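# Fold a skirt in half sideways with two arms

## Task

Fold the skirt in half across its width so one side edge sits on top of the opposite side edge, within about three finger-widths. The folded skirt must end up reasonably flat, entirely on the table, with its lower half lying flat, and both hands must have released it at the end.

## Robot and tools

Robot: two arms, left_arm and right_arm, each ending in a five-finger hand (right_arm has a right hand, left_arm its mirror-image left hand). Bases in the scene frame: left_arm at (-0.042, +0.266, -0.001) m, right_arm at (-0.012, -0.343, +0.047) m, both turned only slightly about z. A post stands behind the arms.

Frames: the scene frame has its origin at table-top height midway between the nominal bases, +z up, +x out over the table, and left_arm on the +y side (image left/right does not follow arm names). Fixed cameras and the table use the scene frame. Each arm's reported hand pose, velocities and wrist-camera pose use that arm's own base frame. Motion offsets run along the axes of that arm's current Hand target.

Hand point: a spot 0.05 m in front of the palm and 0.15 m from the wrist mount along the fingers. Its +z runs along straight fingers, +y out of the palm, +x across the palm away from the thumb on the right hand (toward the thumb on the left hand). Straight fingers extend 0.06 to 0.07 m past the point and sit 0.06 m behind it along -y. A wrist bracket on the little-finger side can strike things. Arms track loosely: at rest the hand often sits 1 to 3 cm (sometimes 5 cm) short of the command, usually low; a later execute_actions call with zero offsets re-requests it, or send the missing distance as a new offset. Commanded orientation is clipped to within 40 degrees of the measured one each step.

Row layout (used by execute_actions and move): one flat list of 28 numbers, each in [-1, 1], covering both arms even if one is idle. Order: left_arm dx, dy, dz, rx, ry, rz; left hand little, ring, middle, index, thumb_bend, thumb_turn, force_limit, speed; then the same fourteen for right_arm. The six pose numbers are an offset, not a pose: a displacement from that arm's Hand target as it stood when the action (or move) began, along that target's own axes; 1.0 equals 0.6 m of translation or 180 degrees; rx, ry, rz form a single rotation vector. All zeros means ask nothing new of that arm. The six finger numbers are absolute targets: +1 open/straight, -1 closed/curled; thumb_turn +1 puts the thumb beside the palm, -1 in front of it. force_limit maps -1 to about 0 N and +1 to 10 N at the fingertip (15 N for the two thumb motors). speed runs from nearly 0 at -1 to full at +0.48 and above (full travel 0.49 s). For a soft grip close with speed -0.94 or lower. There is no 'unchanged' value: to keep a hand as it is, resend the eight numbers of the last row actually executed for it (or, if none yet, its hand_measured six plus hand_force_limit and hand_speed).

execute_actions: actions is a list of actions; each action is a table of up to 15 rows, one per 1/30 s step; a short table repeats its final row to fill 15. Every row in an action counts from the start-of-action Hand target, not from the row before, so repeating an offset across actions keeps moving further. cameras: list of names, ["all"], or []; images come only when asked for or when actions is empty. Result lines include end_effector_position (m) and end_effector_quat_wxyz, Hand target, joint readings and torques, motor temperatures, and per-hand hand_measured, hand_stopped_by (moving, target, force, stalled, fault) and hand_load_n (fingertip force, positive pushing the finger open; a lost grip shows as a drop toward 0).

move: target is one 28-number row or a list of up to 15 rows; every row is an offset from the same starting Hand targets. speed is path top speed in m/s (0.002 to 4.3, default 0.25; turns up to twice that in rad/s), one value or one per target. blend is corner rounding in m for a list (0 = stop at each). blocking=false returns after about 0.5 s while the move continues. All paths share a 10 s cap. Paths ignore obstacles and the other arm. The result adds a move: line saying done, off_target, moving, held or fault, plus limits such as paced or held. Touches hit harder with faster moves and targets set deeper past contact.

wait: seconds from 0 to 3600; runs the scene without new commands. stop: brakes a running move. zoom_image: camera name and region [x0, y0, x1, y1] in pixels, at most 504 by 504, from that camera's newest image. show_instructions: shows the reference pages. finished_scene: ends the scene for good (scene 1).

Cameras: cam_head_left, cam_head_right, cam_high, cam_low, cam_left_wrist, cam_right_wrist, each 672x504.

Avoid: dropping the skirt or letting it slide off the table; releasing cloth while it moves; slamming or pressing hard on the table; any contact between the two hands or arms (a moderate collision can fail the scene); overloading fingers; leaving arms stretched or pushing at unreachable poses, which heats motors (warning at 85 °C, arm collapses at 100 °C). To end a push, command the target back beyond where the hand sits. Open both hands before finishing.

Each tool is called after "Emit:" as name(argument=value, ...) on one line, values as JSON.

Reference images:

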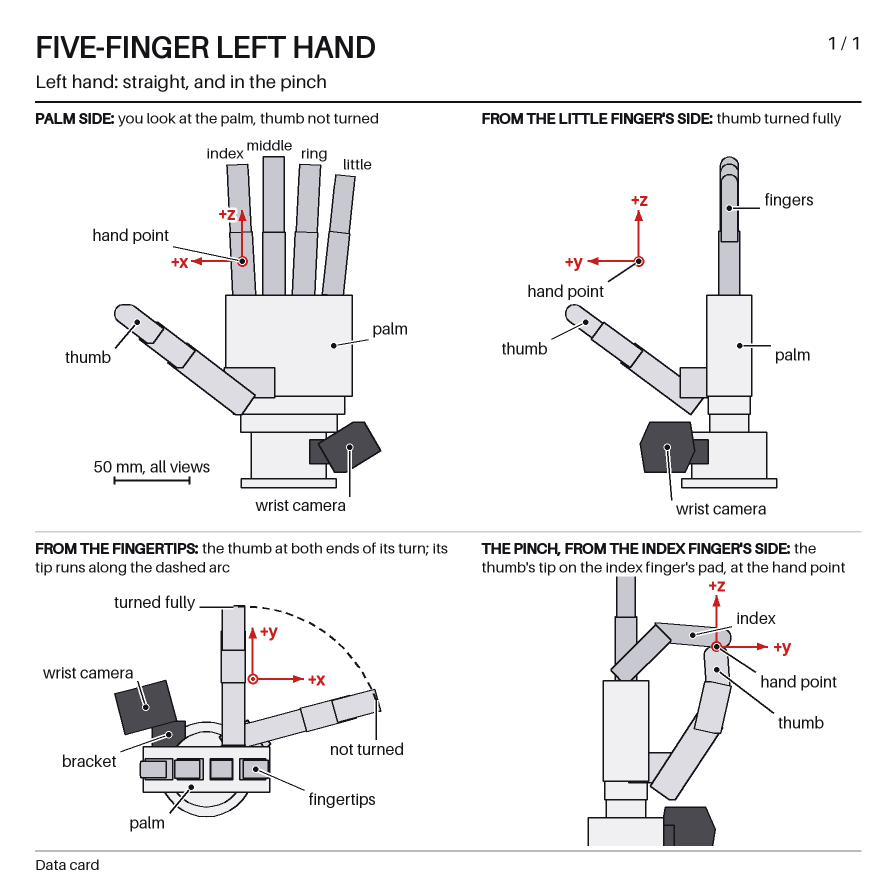

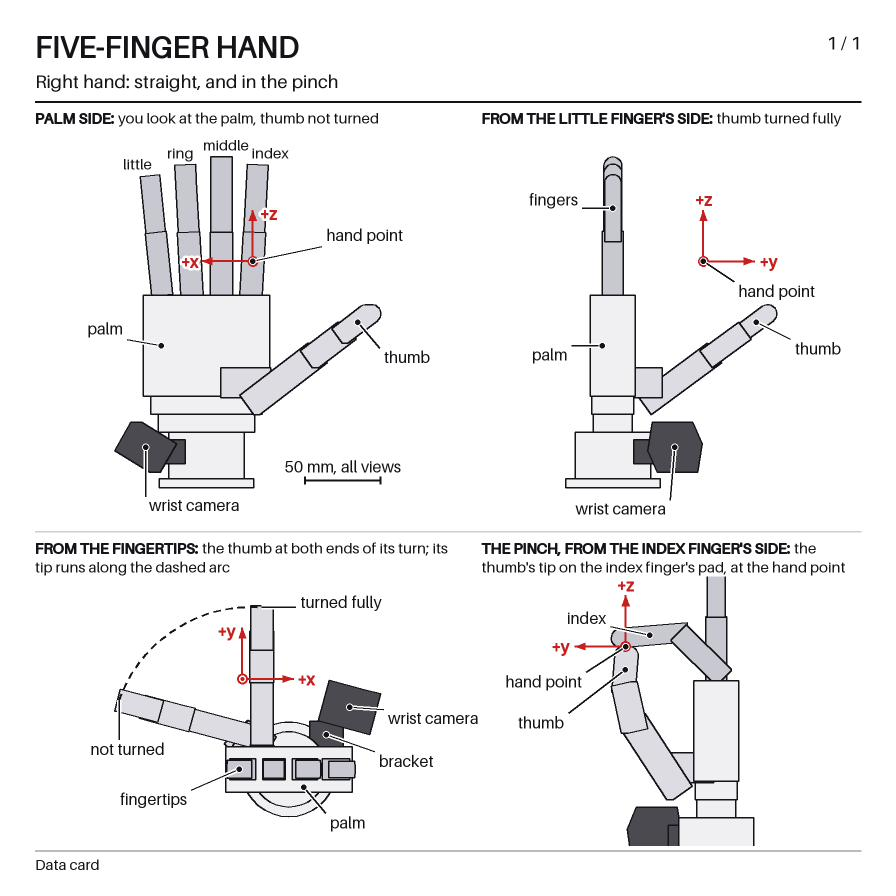

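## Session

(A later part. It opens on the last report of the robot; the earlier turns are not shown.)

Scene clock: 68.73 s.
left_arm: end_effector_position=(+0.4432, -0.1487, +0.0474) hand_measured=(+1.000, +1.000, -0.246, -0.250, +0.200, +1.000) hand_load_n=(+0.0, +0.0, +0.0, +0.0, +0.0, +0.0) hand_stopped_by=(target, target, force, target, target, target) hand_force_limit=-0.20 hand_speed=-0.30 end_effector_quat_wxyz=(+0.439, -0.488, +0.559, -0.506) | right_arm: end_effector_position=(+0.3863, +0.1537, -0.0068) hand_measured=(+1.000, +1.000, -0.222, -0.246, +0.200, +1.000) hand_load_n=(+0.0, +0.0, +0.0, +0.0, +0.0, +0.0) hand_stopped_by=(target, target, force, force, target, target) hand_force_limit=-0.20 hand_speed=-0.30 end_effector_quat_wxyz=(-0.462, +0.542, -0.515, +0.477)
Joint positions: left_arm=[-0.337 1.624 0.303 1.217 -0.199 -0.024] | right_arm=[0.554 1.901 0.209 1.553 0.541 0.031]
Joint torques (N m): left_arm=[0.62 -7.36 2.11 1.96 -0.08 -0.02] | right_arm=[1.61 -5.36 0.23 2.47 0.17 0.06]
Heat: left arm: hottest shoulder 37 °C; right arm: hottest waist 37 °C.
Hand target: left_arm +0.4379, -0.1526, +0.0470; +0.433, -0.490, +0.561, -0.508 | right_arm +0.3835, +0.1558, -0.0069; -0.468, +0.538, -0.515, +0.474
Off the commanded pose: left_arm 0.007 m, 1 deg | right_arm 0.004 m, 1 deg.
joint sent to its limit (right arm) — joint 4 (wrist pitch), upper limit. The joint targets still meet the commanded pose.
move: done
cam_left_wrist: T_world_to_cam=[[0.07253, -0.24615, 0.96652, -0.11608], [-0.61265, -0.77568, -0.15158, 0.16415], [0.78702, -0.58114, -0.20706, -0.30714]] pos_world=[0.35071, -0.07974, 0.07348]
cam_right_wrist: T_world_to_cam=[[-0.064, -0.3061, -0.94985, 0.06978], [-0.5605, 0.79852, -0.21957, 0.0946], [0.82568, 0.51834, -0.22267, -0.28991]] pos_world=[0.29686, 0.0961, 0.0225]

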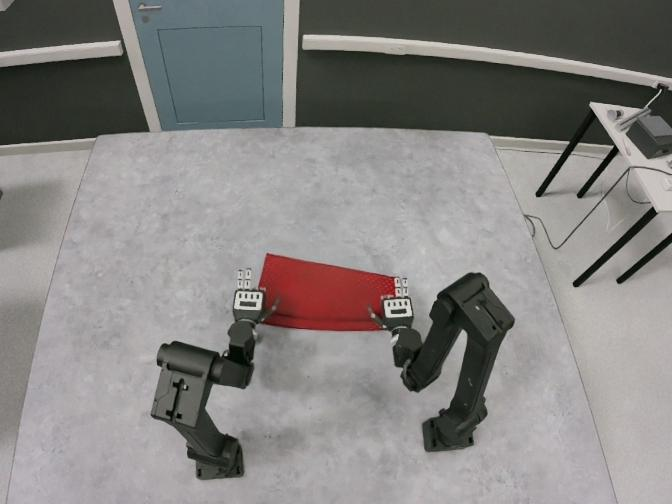

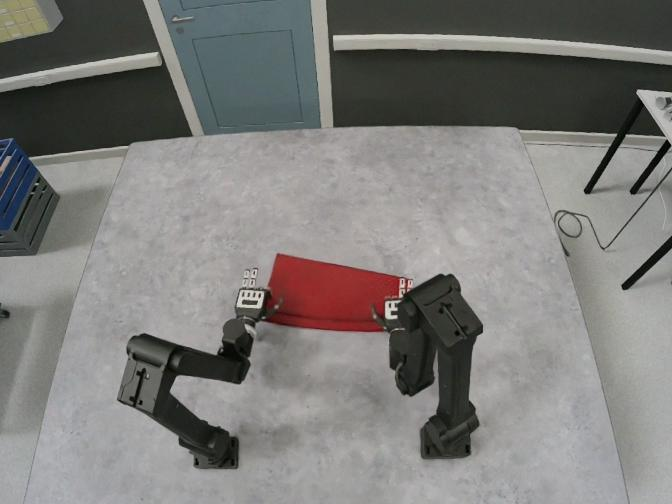

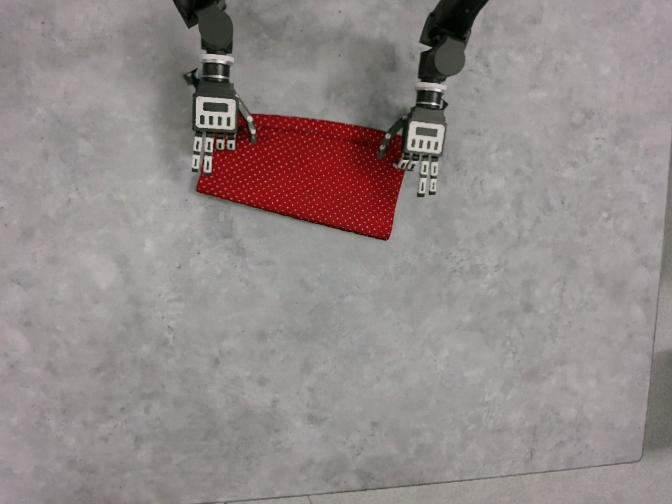

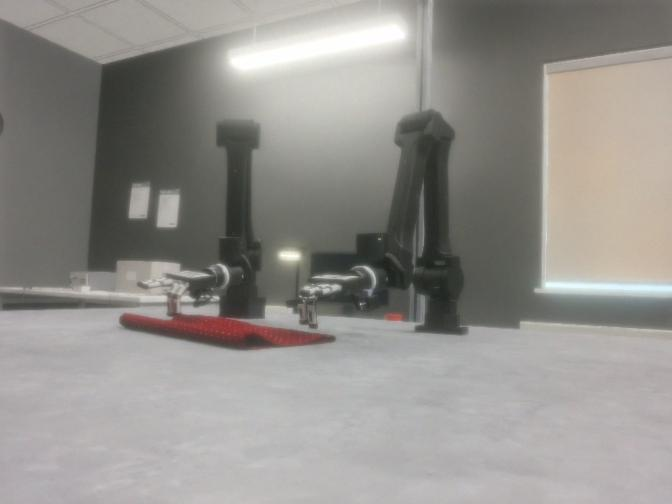

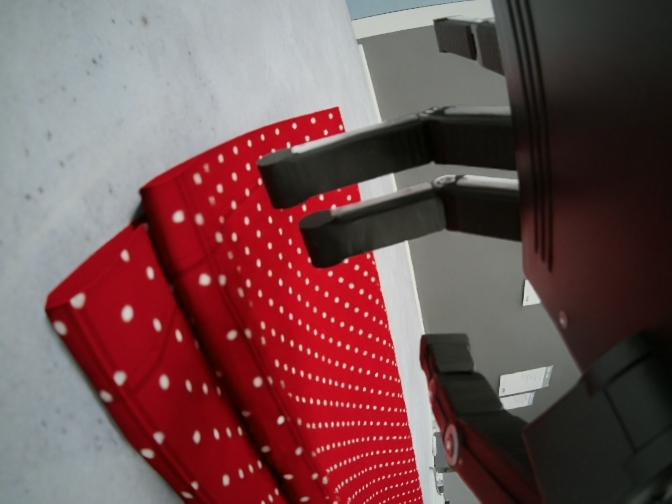

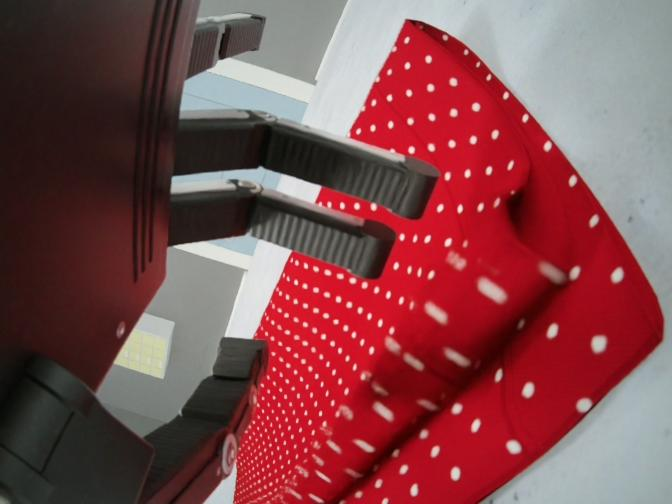

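Emit:
wait(seconds=0.5, cameras=["cam_high","cam_low","cam_left_wrist","cam_right_wrist"])

Emit:
zoom_image(camera="cam_left_wrist", region=[20, 80, 420, 500])

Emit:
zoom_image(camera="cam_right_wrist", region=[240, 0, 672, 504])

Emit:
zoom_image(camera="cam_high", region=[190, 90, 310, 180])

Emit:
zoom_image(camera="cam_high", region=[290, 100, 410, 190])

Scene clock: 69.40 s.
left_arm: end_effector_position=(+0.4432, -0.1487, +0.0474) hand_measured=(+1.000, +1.000, -0.246, -0.250, +0.200, +1.000) hand_load_n=(+0.0, +0.0, +0.0, +0.0, +0.0, -0.5) hand_stopped_by=(target, target, force, target, target, target) hand_force_limit=-0.20 hand_speed=-0.30 end_effector_quat_wxyz=(+0.439, -0.488, +0.559, -0.506) | right_arm: end_effector_position=(+0.3863, +0.1537, -0.0068) hand_measured=(+1.000, +1.000, -0.222, -0.246, +0.200, +1.000) hand_load_n=(+0.0, +0.0, +0.0, +0.0, +0.0, +0.0) hand_stopped_by=(target, target, force, force, target, target) hand_force_limit=-0.20 hand_speed=-0.30 end_effector_quat_wxyz=(-0.462, +0.542, -0.515, +0.477)
Joint positions: left_arm=[-0.337 1.624 0.303 1.217 -0.199 -0.024] | right_arm=[0.554 1.901 0.209 1.553 0.541 0.031]
Joint torques (N m): left_arm=[0.56 -7.36 2.11 1.95 -0.08 -0.01] | right_arm=[1.49 -5.42 0.23 2.47 0.18 0.05]
Heat: left arm: hottest shoulder 36 °C; right arm: hottest waist 37 °C.
Hand target: left_arm +0.4379, -0.1526, +0.0470; +0.433, -0.490, +0.561, -0.508 | right_arm +0.3835, +0.1558, -0.0069; -0.468, +0.538, -0.515, +0.474
Off the commanded pose: left_arm 0.007 m, 1 deg | right_arm 0.004 m, 1 deg.
wait: 0.50 s; at rest from the start
cam_left_wrist: T_world_to_cam=[[0.07253, -0.24615, 0.96652, -0.11608], [-0.61265, -0.77568, -0.15158, 0.16415], [0.78702, -0.58114, -0.20706, -0.30714]] pos_world=[0.35071, -0.07974, 0.07348]
cam_right_wrist: T_world_to_cam=[[-0.064, -0.3061, -0.94985, 0.06978], [-0.5605, 0.79852, -0.21957, 0.0946], [0.82568, 0.51834, -0.22267, -0.28991]] pos_world=[0.29686, 0.0961, 0.0225]

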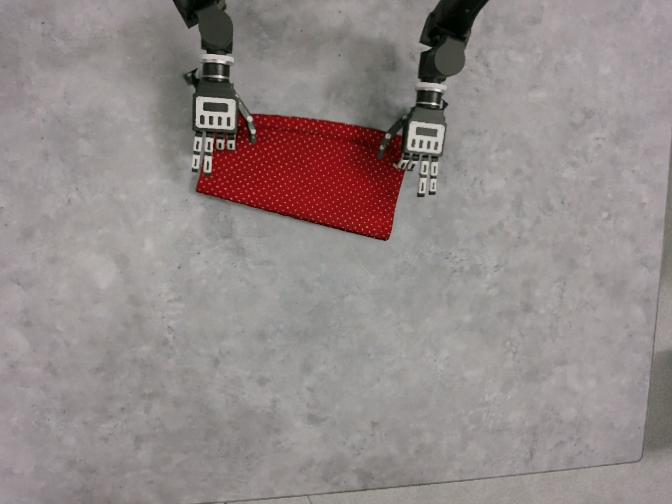

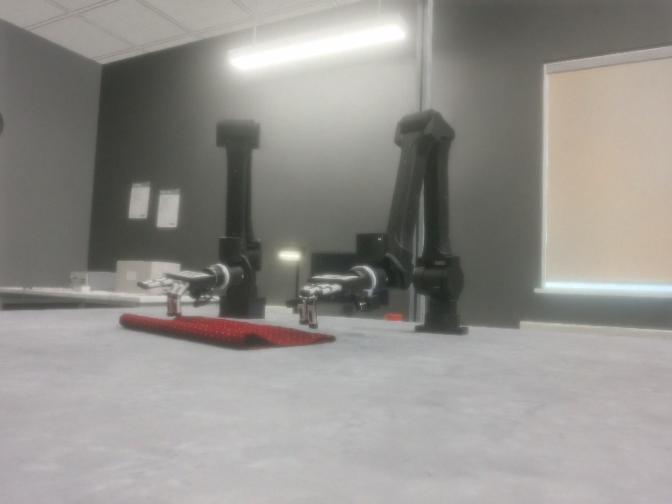

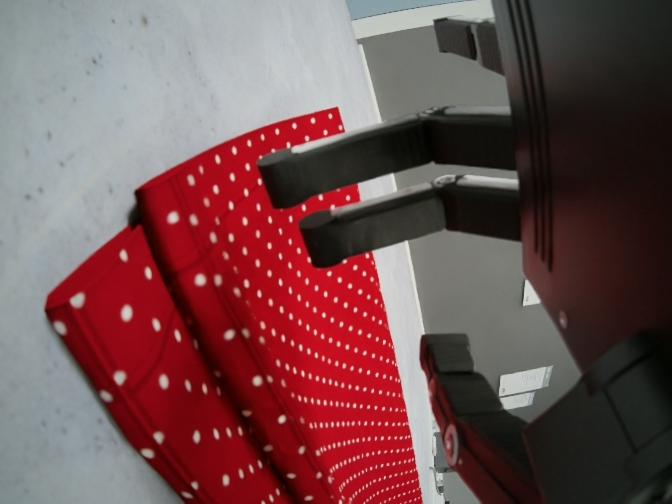

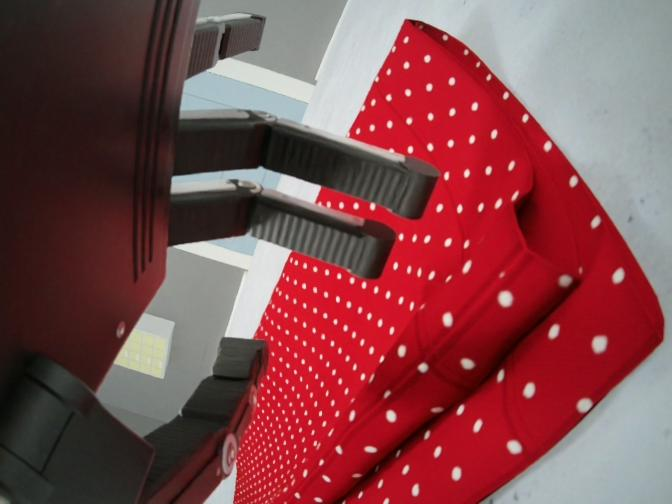

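Scaled by 1.200 from the camera's image (finer frame: 960x720).

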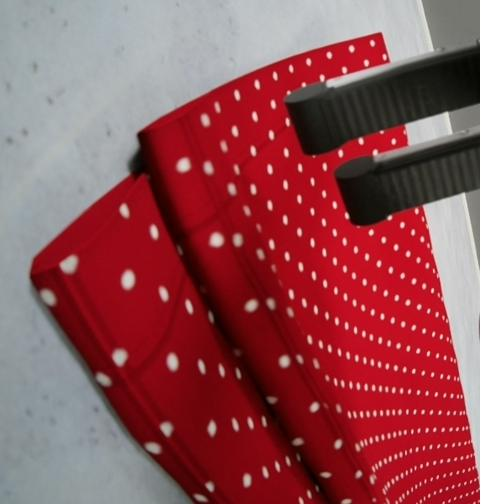

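Scaled by 1.000.

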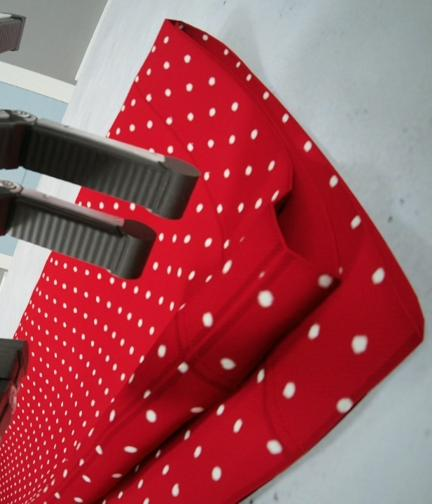

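Scaled by 4.200.

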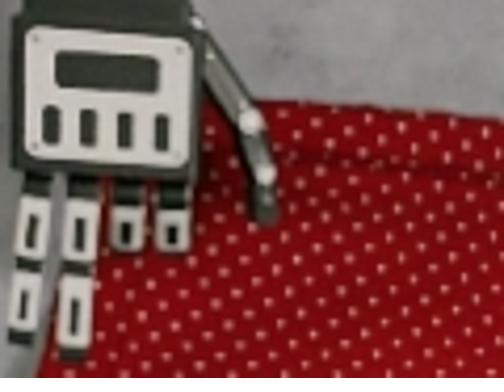

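Scaled by 4.200.

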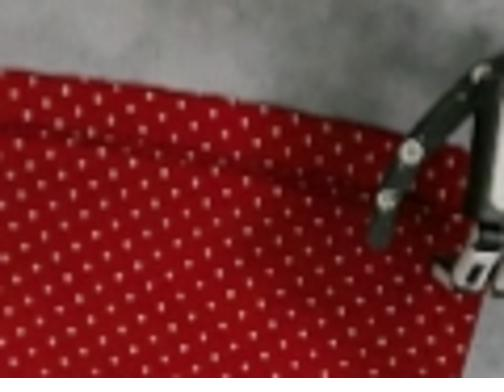

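Emit:
move(target=[[0,-0.1988,-0.0219, 0,0,0, 1, 1, -0.25, -0.25, 0.2, 1, -0.2, -0.3, 0,-0.1985,-0.0222, 0,0,0, 1, 1, -0.25, -0.25, 0.2, 1, -0.2, -0.3]], cameras=["all"], speed=0.15)

Emit:
zoom_image(camera="cam_high", region=[180, 90, 440, 260])

Emit:
zoom_image(camera="cam_low", region=[60, 260, 400, 370])

Emit:
zoom_image(camera="cam_head_left", region=[220, 220, 440, 360])

Scene clock: 71.20 s.
left_arm: end_effector_position=(+0.4249, -0.1426, +0.1473) hand_measured=(+1.000, +1.000, -0.246, -0.250, +0.200, +1.000) hand_load_n=(+0.0, +0.0, +0.0, +0.0, +0.0, +0.0) hand_stopped_by=(target, target, force, target, target, target) hand_force_limit=-0.20 hand_speed=-0.30 end_effector_quat_wxyz=(+0.432, -0.494, +0.570, -0.494) | right_arm: end_effector_position=(+0.3717, +0.1477, +0.0954) hand_measured=(+1.000, +1.000, -0.222, -0.246, +0.200, +1.000) hand_load_n=(+0.0, +0.0, +0.0, +0.0, +0.0, +0.0) hand_stopped_by=(target, target, force, force, target, target) hand_force_limit=-0.20 hand_speed=-0.30 end_effector_quat_wxyz=(-0.452, +0.550, -0.517, +0.475)
Joint positions: left_arm=[-0.337 1.073 0.355 0.577 -0.197 -0.024] | right_arm=[0.567 1.126 0.2 0.761 0.555 0.031]
Joint torques (N m): left_arm=[0.97 -3.31 9.22 1.95 0.03 -0.01] | right_arm=[1.55 -2.37 9.7 1.58 0.11 0.05]
Heat: left arm: hottest shoulder 36 °C; right arm: hottest waist 37 °C.
Hand target: left_arm +0.4381, -0.1512, +0.1670; +0.433, -0.490, +0.561, -0.508 | right_arm +0.3834, +0.1590, +0.1127; -0.468, +0.539, -0.515, +0.474
Off the commanded pose: left_arm 0.025 m, 2 deg | right_arm 0.024 m, 2 deg.
move: off_target (left_arm, right_arm)
cam_left_wrist: T_world_to_cam=[[0.10556, -0.25776, 0.96042, -0.22464], [-0.61889, -0.773, -0.13944, 0.17407], [0.77835, -0.57968, -0.24113, -0.25961]] pos_world=[0.33351, -0.07384, 0.17743]
cam_right_wrist: T_world_to_cam=[[-0.08473, -0.32115, -0.94323, 0.17343], [-0.56444, 0.79557, -0.22017, 0.1156], [0.82111, 0.51374, -0.24868, -0.24713]] pos_world=[0.28287, 0.0907, 0.12758]

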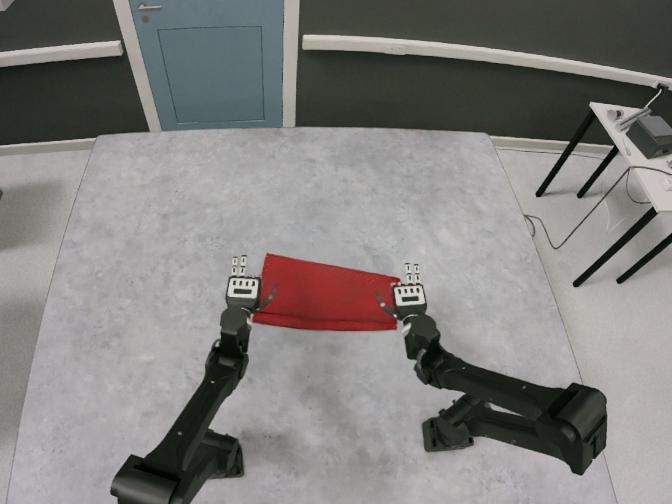

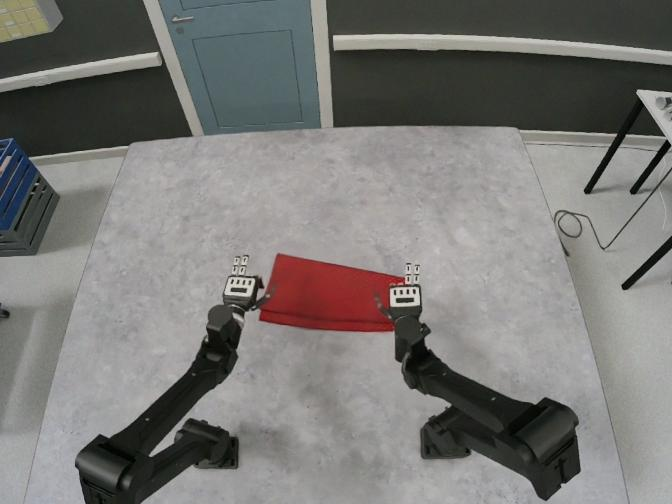

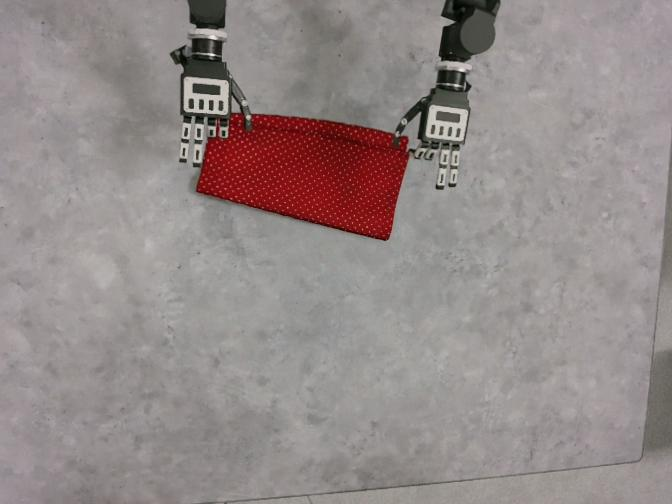

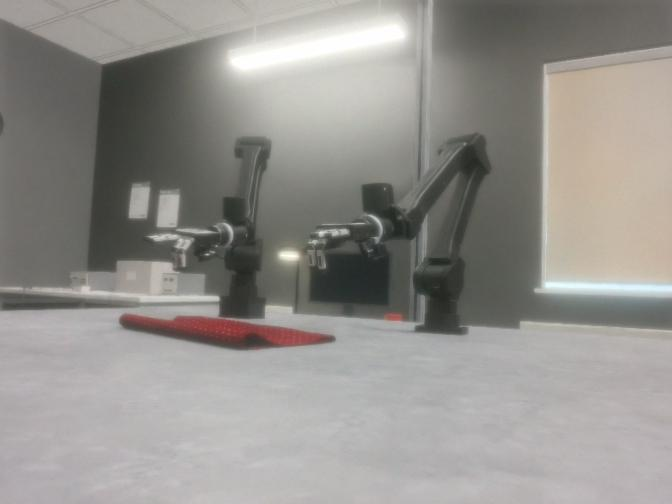

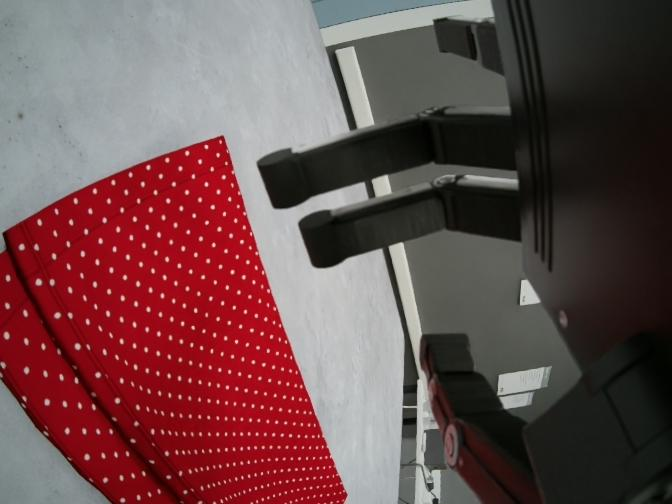

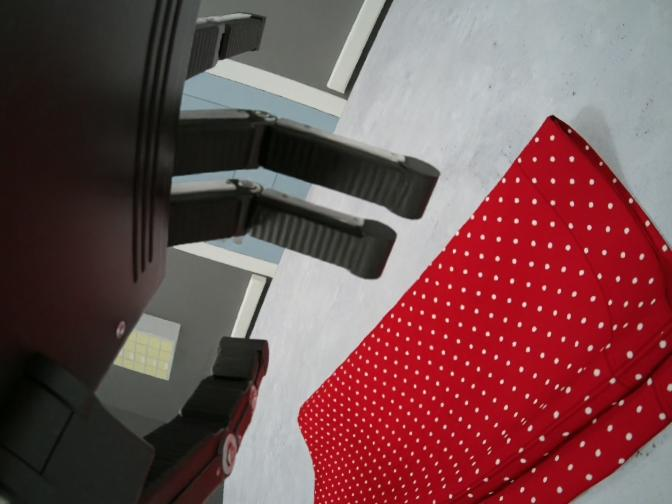

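Scaled by 1.938.

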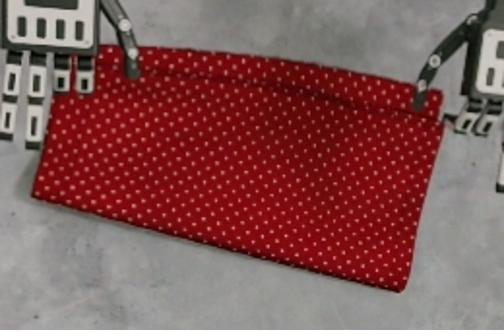

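Scaled by 1.482.

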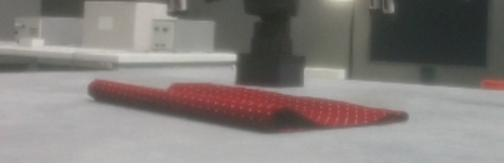

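Scaled by 2.291.

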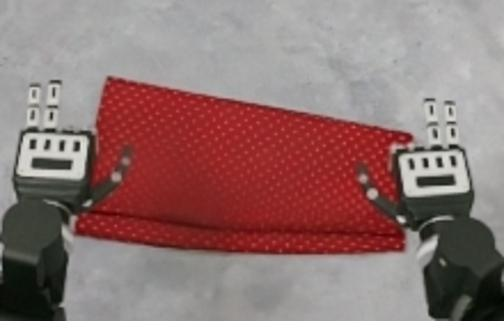

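Emit:
zoom_image(camera="cam_low", region=[110, 300, 230, 360])

Emit:
zoom_image(camera="cam_low", region=[220, 300, 350, 360])

Emit:
zoom_image(camera="cam_right_wrist", region=[280, 100, 672, 504])

Emit:
zoom_image(camera="cam_left_wrist", region=[0, 100, 360, 504])

Scaled by 4.200.

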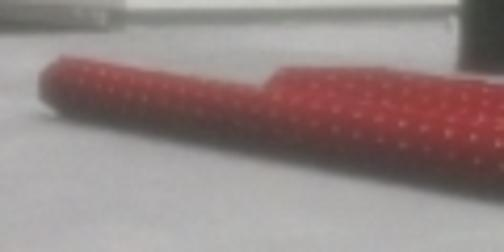

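Scaled by 3.877.

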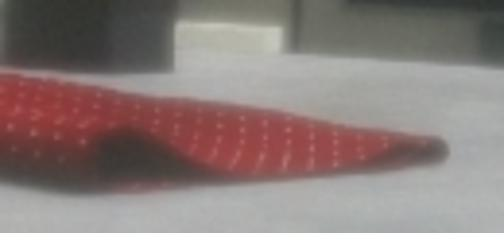

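Scaled by 1.248 from the camera's image (finer frame: 960x720).

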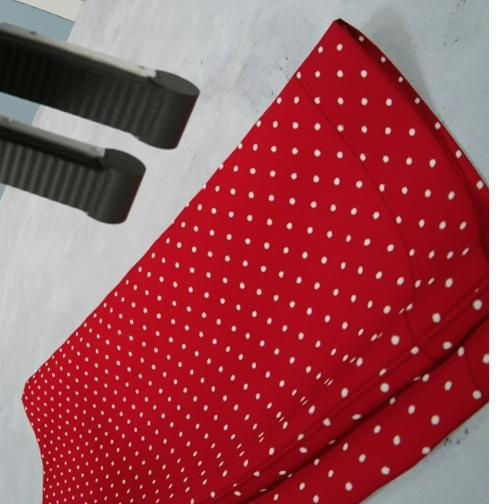

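Scaled by 1.248 from the camera's image (finer frame: 960x720).

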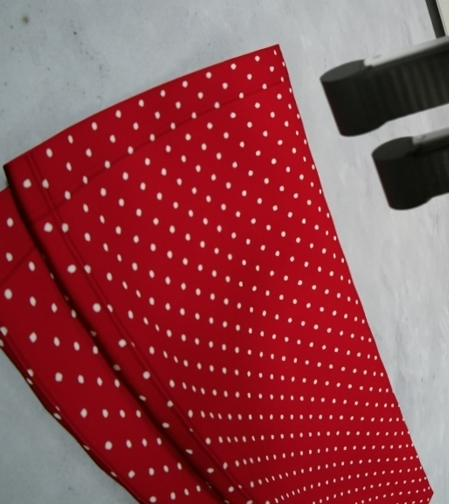

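Emit:
move(target=[[-0.2783,0.0230,0.0038, -0.2167,0,0, 1, 1, 1, 1, 1, 1, -0.2, -0.3, 0.3548,0.0208,0.0493, -0.2167,0,0, 1, 1, 1, 1, 1, 1, -0.2, -0.3]], cameras=["cam_high","cam_head_left","cam_head_right","cam_low"], speed=0.25)

Emit:
zoom_image(camera="cam_high", region=[180, 90, 300, 210])

Emit:
zoom_image(camera="cam_high", region=[300, 100, 430, 250])

Scene clock: 75.10 s.
left_arm: end_effector_position=(+0.4445, +0.0080, +0.1288) hand_measured=(+1.000, +1.000, +1.000, +1.000, +1.000, +1.000) hand_load_n=(+0.0, +0.0, +0.0, +0.0, +0.0, -0.5) hand_stopped_by=(target, target, target, target, target, target) hand_force_limit=-0.20 hand_speed=-0.30 end_effector_quat_wxyz=(+0.227, -0.617, +0.698, -0.283) | right_arm: end_effector_position=(+0.3985, -0.0482, +0.0851) hand_measured=(+1.000, +1.000, +1.000, +1.000, +1.000, +1.000) hand_load_n=(+0.0, +0.0, -0.5, +0.0, +0.0, +0.0) hand_stopped_by=(target, target, target, target, target, target) hand_force_limit=-0.20 hand_speed=-0.30 end_effector_quat_wxyz=(-0.255, +0.664, -0.653, +0.261)
Joint positions: left_arm=[0.155 1.245 0.859 -0.468 0.218 0.195] | right_arm=[-0.243 1.166 0.672 -0.345 -0.161 -0.197]
Joint torques (N m): left_arm=[1.85 -6.65 10.81 1.42 0.2 0.25] | right_arm=[0.85 -4.31 12.38 1.22 -0.15 -0.13]
Heat: left arm: hottest elbow 37 °C; right arm: hottest waist 37 °C.
Hand target: left_arm +0.4629, +0.0137, +0.1510; +0.245, -0.606, +0.698, -0.291 | right_arm +0.4154, -0.0536, +0.1032; -0.262, +0.664, -0.644, +0.275
Off the commanded pose: left_arm 0.030 m, 3 deg | right_arm 0.025 m, 2 deg.
move: off_target (left_arm, right_arm)
Images, in order (width x height): cam_head_left 672x504, cam_head_right 672x504, cam_high 672x504, cam_low 672x504.

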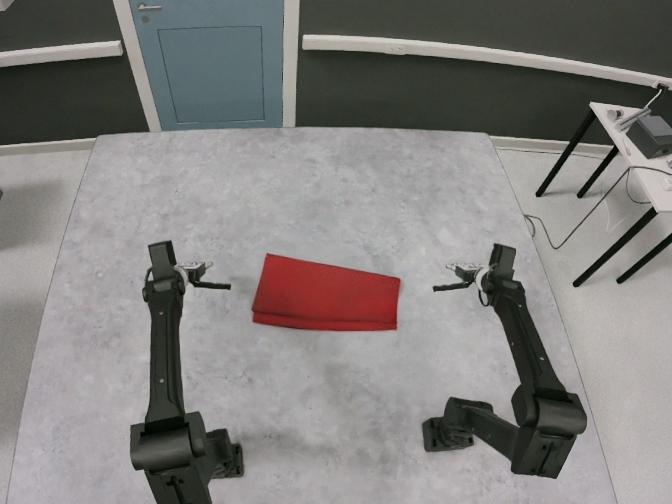

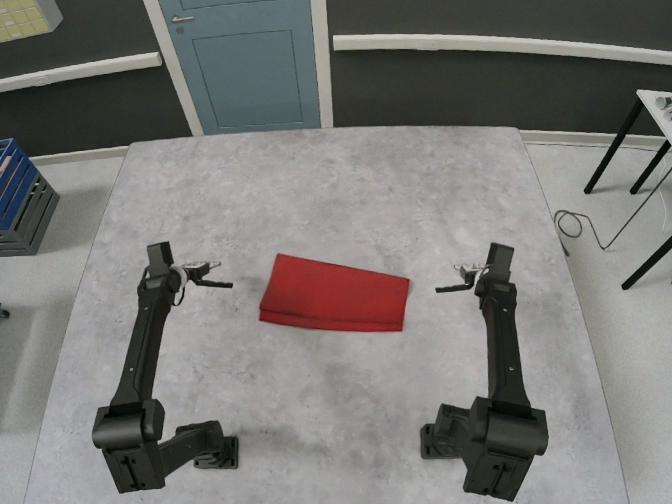

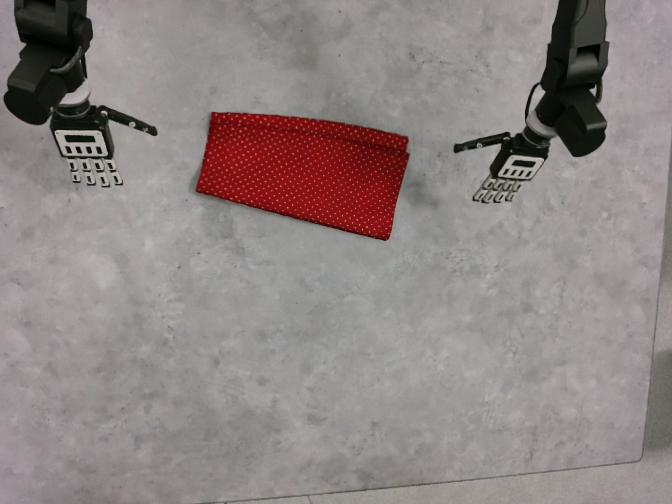

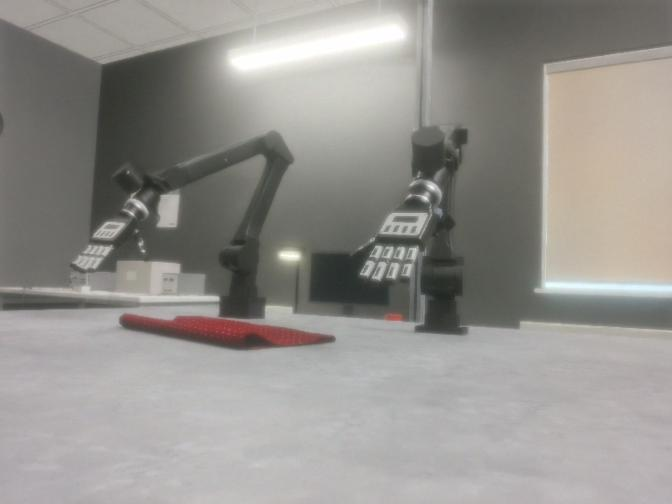

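Scaled by 4.200.

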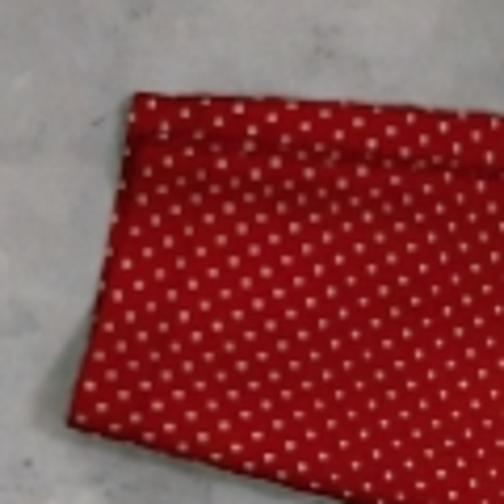

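Scaled by 3.360.

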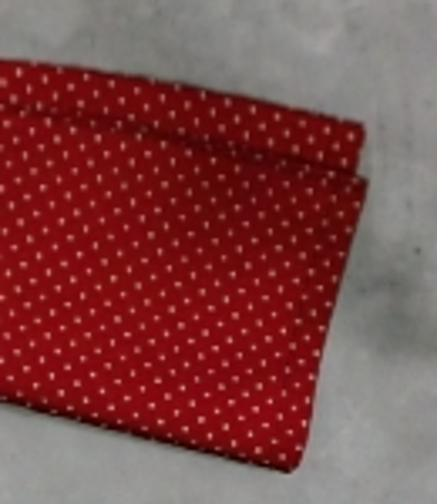

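Emit:
move(target=[[0.4005,-0.0157,0.1805, 0,0,0, 1, 1, 1, 1, 1, 1, -0.2, -0.3, -0.3753,0.0907,0.0648, 0,0,0, 1, 1, 1, 1, 1, 1, -0.2, -0.3]], cameras=["cam_high","cam_low","cam_left_wrist","cam_right_wrist"], speed=0.2)

Scene clock: 77.80 s.
left_arm: end_effector_position=(+0.4840, -0.2249, +0.0605) hand_measured=(+1.000, +1.000, +1.000, +1.000, +1.000, +1.000) hand_load_n=(+0.0, +0.0, +0.0, +0.0, +0.0, -0.5) hand_stopped_by=(target, target, target, target, target, target) hand_force_limit=-0.20 hand_speed=-0.30 end_effector_quat_wxyz=(+0.233, -0.605, +0.714, -0.263) | right_arm: end_effector_position=(+0.3887, +0.1636, +0.0230) hand_measured=(+1.000, +1.000, +1.000, +1.000, +1.000, +1.000) hand_load_n=(+0.0, +0.0, +0.0, +0.0, +0.0, +0.0) hand_stopped_by=(target, target, target, target, target, target) hand_force_limit=-0.20 hand_speed=-0.30 end_effector_quat_wxyz=(-0.248, +0.673, -0.642, +0.271)
Joint positions: left_arm=[-0.424 1.541 0.966 -0.297 -0.184 -0.191] | right_arm=[0.433 1.324 0.609 -0.156 0.304 0.275]
Joint torques (N m): left_arm=[1.55 -9.99 9.92 2.48 -0.19 -0.07] | right_arm=[1.03 -5.36 8.9 1.99 0.37 0.07]
Heat: left arm: hottest elbow 37 °C; right arm: hottest waist 37 °C.
Hand target: left_arm +0.5101, -0.2368, +0.0836; +0.245, -0.606, +0.698, -0.291 | right_arm +0.3998, +0.1694, +0.0310; -0.262, +0.664, -0.644, +0.275
Off the commanded pose: left_arm 0.037 m, 4 deg | right_arm 0.015 m, 2 deg.
move: off_target (left_arm, right_arm)
cam_left_wrist: T_world_to_cam=[[0.68688, -0.36031, 0.63117, -0.45318], [-0.60176, -0.76893, 0.21592, 0.10605], [0.40753, -0.52813, -0.74498, -0.15268]] pos_world=[0.43732, -0.16238, 0.14939]
cam_right_wrist: T_world_to_cam=[[-0.66282, -0.3167, -0.67851, 0.32959], [-0.5638, 0.8074, 0.1739, 0.08538], [0.49275, 0.49781, -0.71371, -0.14635]] pos_world=[0.33871, 0.1083, 0.10432]

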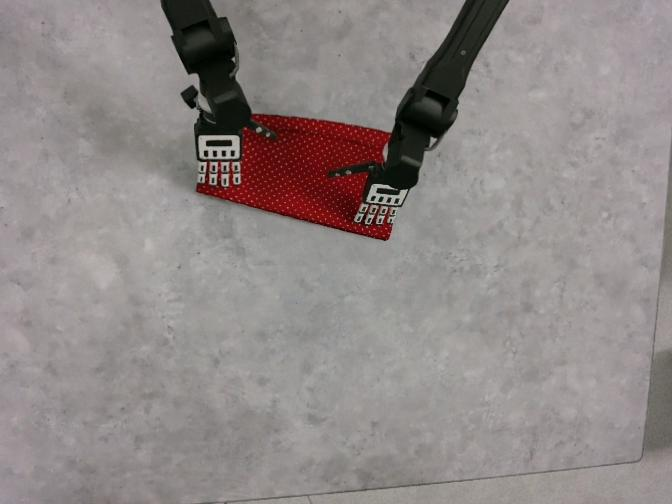

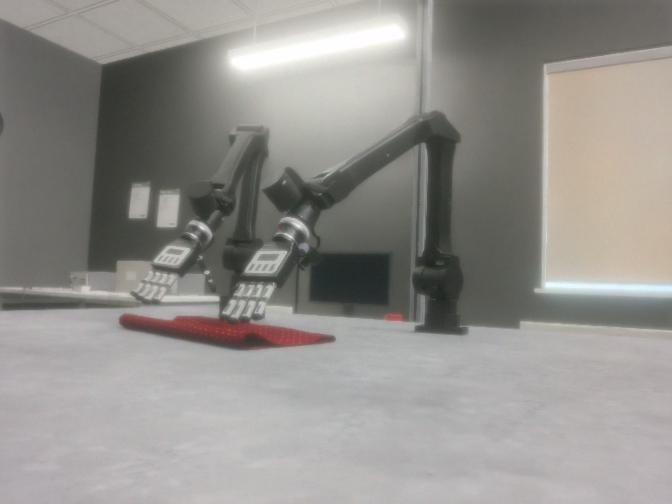

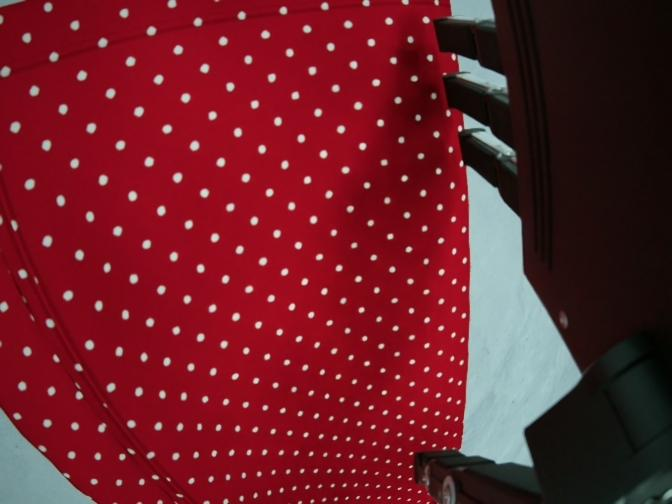

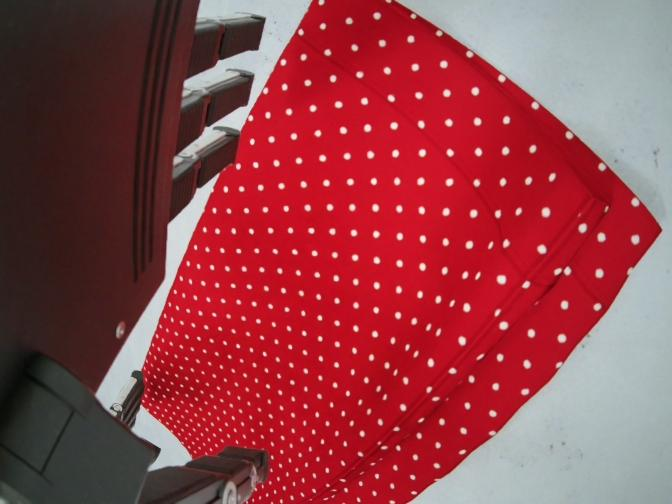

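Emit:
move(target=[[0.0173,0.0262,0.0493, 0,0,0, 1, 1, 1, 1, 1, 1, -0.2, -0.3, -0.002,0.0540,0.0403, 0,0,0, 1, 1, 1, 1, 1, 1, -0.2, -0.3]], cameras=["cam_high","cam_low","cam_left_wrist","cam_right_wrist"], speed=0.08)

Emit:
zoom_image(camera="cam_low", region=[110, 240, 350, 370])

Scene clock: 79.20 s.
left_arm: end_effector_position=(+0.4957, -0.2316, +0.0328) hand_measured=(+1.000, +1.000, +1.000, +1.000, +1.000, +1.000) hand_load_n=(+0.0, +0.0, +0.0, +0.0, +0.0, -0.5) hand_stopped_by=(target, target, target, target, target, target) hand_force_limit=-0.20 hand_speed=-0.30 end_effector_quat_wxyz=(+0.237, -0.608, +0.710, -0.265) | right_arm: end_effector_position=(+0.3932, +0.1656, -0.0083) hand_measured=(+1.000, +1.000, +1.000, +1.000, +1.000, +1.000) hand_load_n=(+0.0, +0.0, +0.0, +0.0, +0.0, +0.0) hand_stopped_by=(target, target, target, target, target, target) hand_force_limit=-0.20 hand_speed=-0.30 end_effector_quat_wxyz=(-0.256, +0.667, -0.643, +0.275)
Joint positions: left_arm=[-0.429 1.615 0.966 -0.218 -0.195 -0.204] | right_arm=[0.435 1.414 0.57 -0.008 0.309 0.281]
Joint torques (N m): left_arm=[0.62 -10.4 9.4 2.5 -0.19 -0.07] | right_arm=[1.55 -5.71 6.43 2.02 0.37 0.06]
Heat: left arm: hottest elbow 37 °C; right arm: hottest waist 37 °C.
Hand target: left_arm +0.5181, -0.2489, +0.0517; +0.245, -0.606, +0.698, -0.291 | right_arm +0.3937, +0.1694, -0.0090; -0.262, +0.664, -0.644, +0.275
Off the commanded pose: left_arm 0.034 m, 3 deg | right_arm 0.004 m, 1 deg.
move: off_target (left_arm)
cam_left_wrist: T_world_to_cam=[[0.68675, -0.35101, 0.63653, -0.44409], [-0.59432, -0.77533, 0.21365, 0.10879], [0.41852, -0.52503, -0.74107, -0.18656]] pos_world=[0.44771, -0.16948, 0.12119]
cam_right_wrist: T_world_to_cam=[[-0.65203, -0.30637, -0.69354, 0.30578], [-0.56186, 0.80944, 0.17066, 0.09058], [0.50909, 0.50094, -0.69991, -0.17875]] pos_world=[0.34127, 0.1099, 0.0715]

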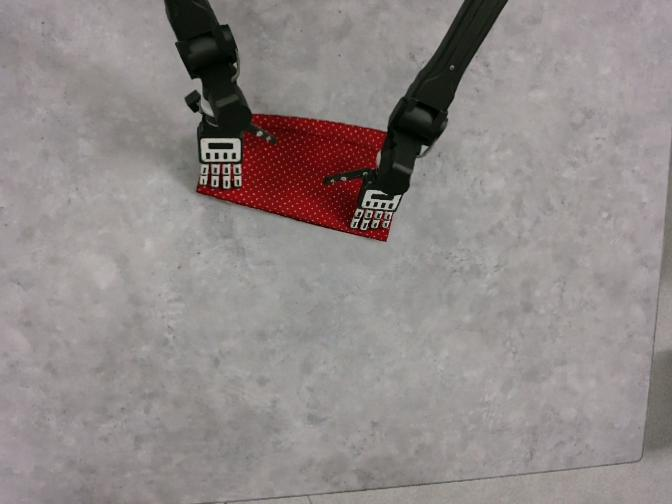

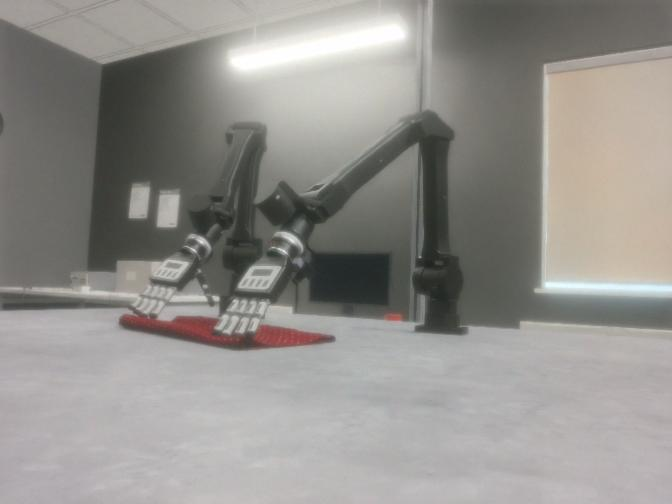

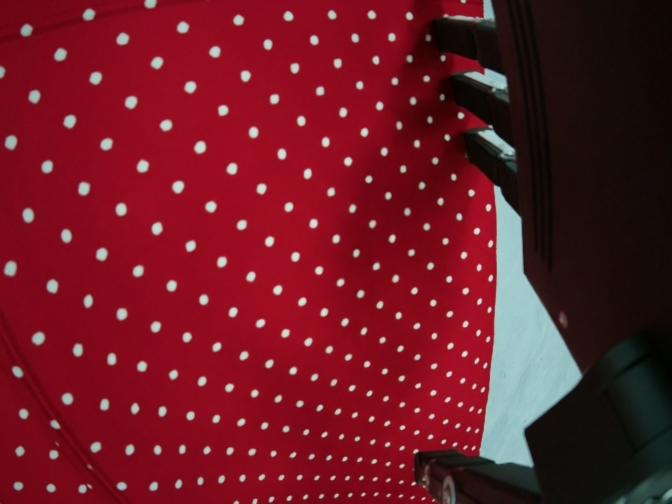

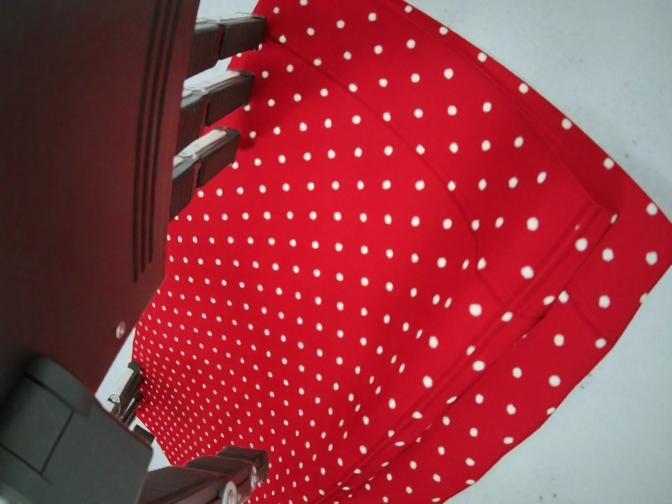

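Scaled by 2.100.

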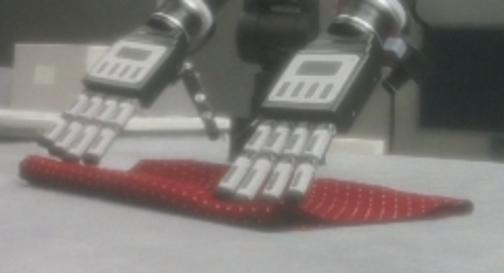

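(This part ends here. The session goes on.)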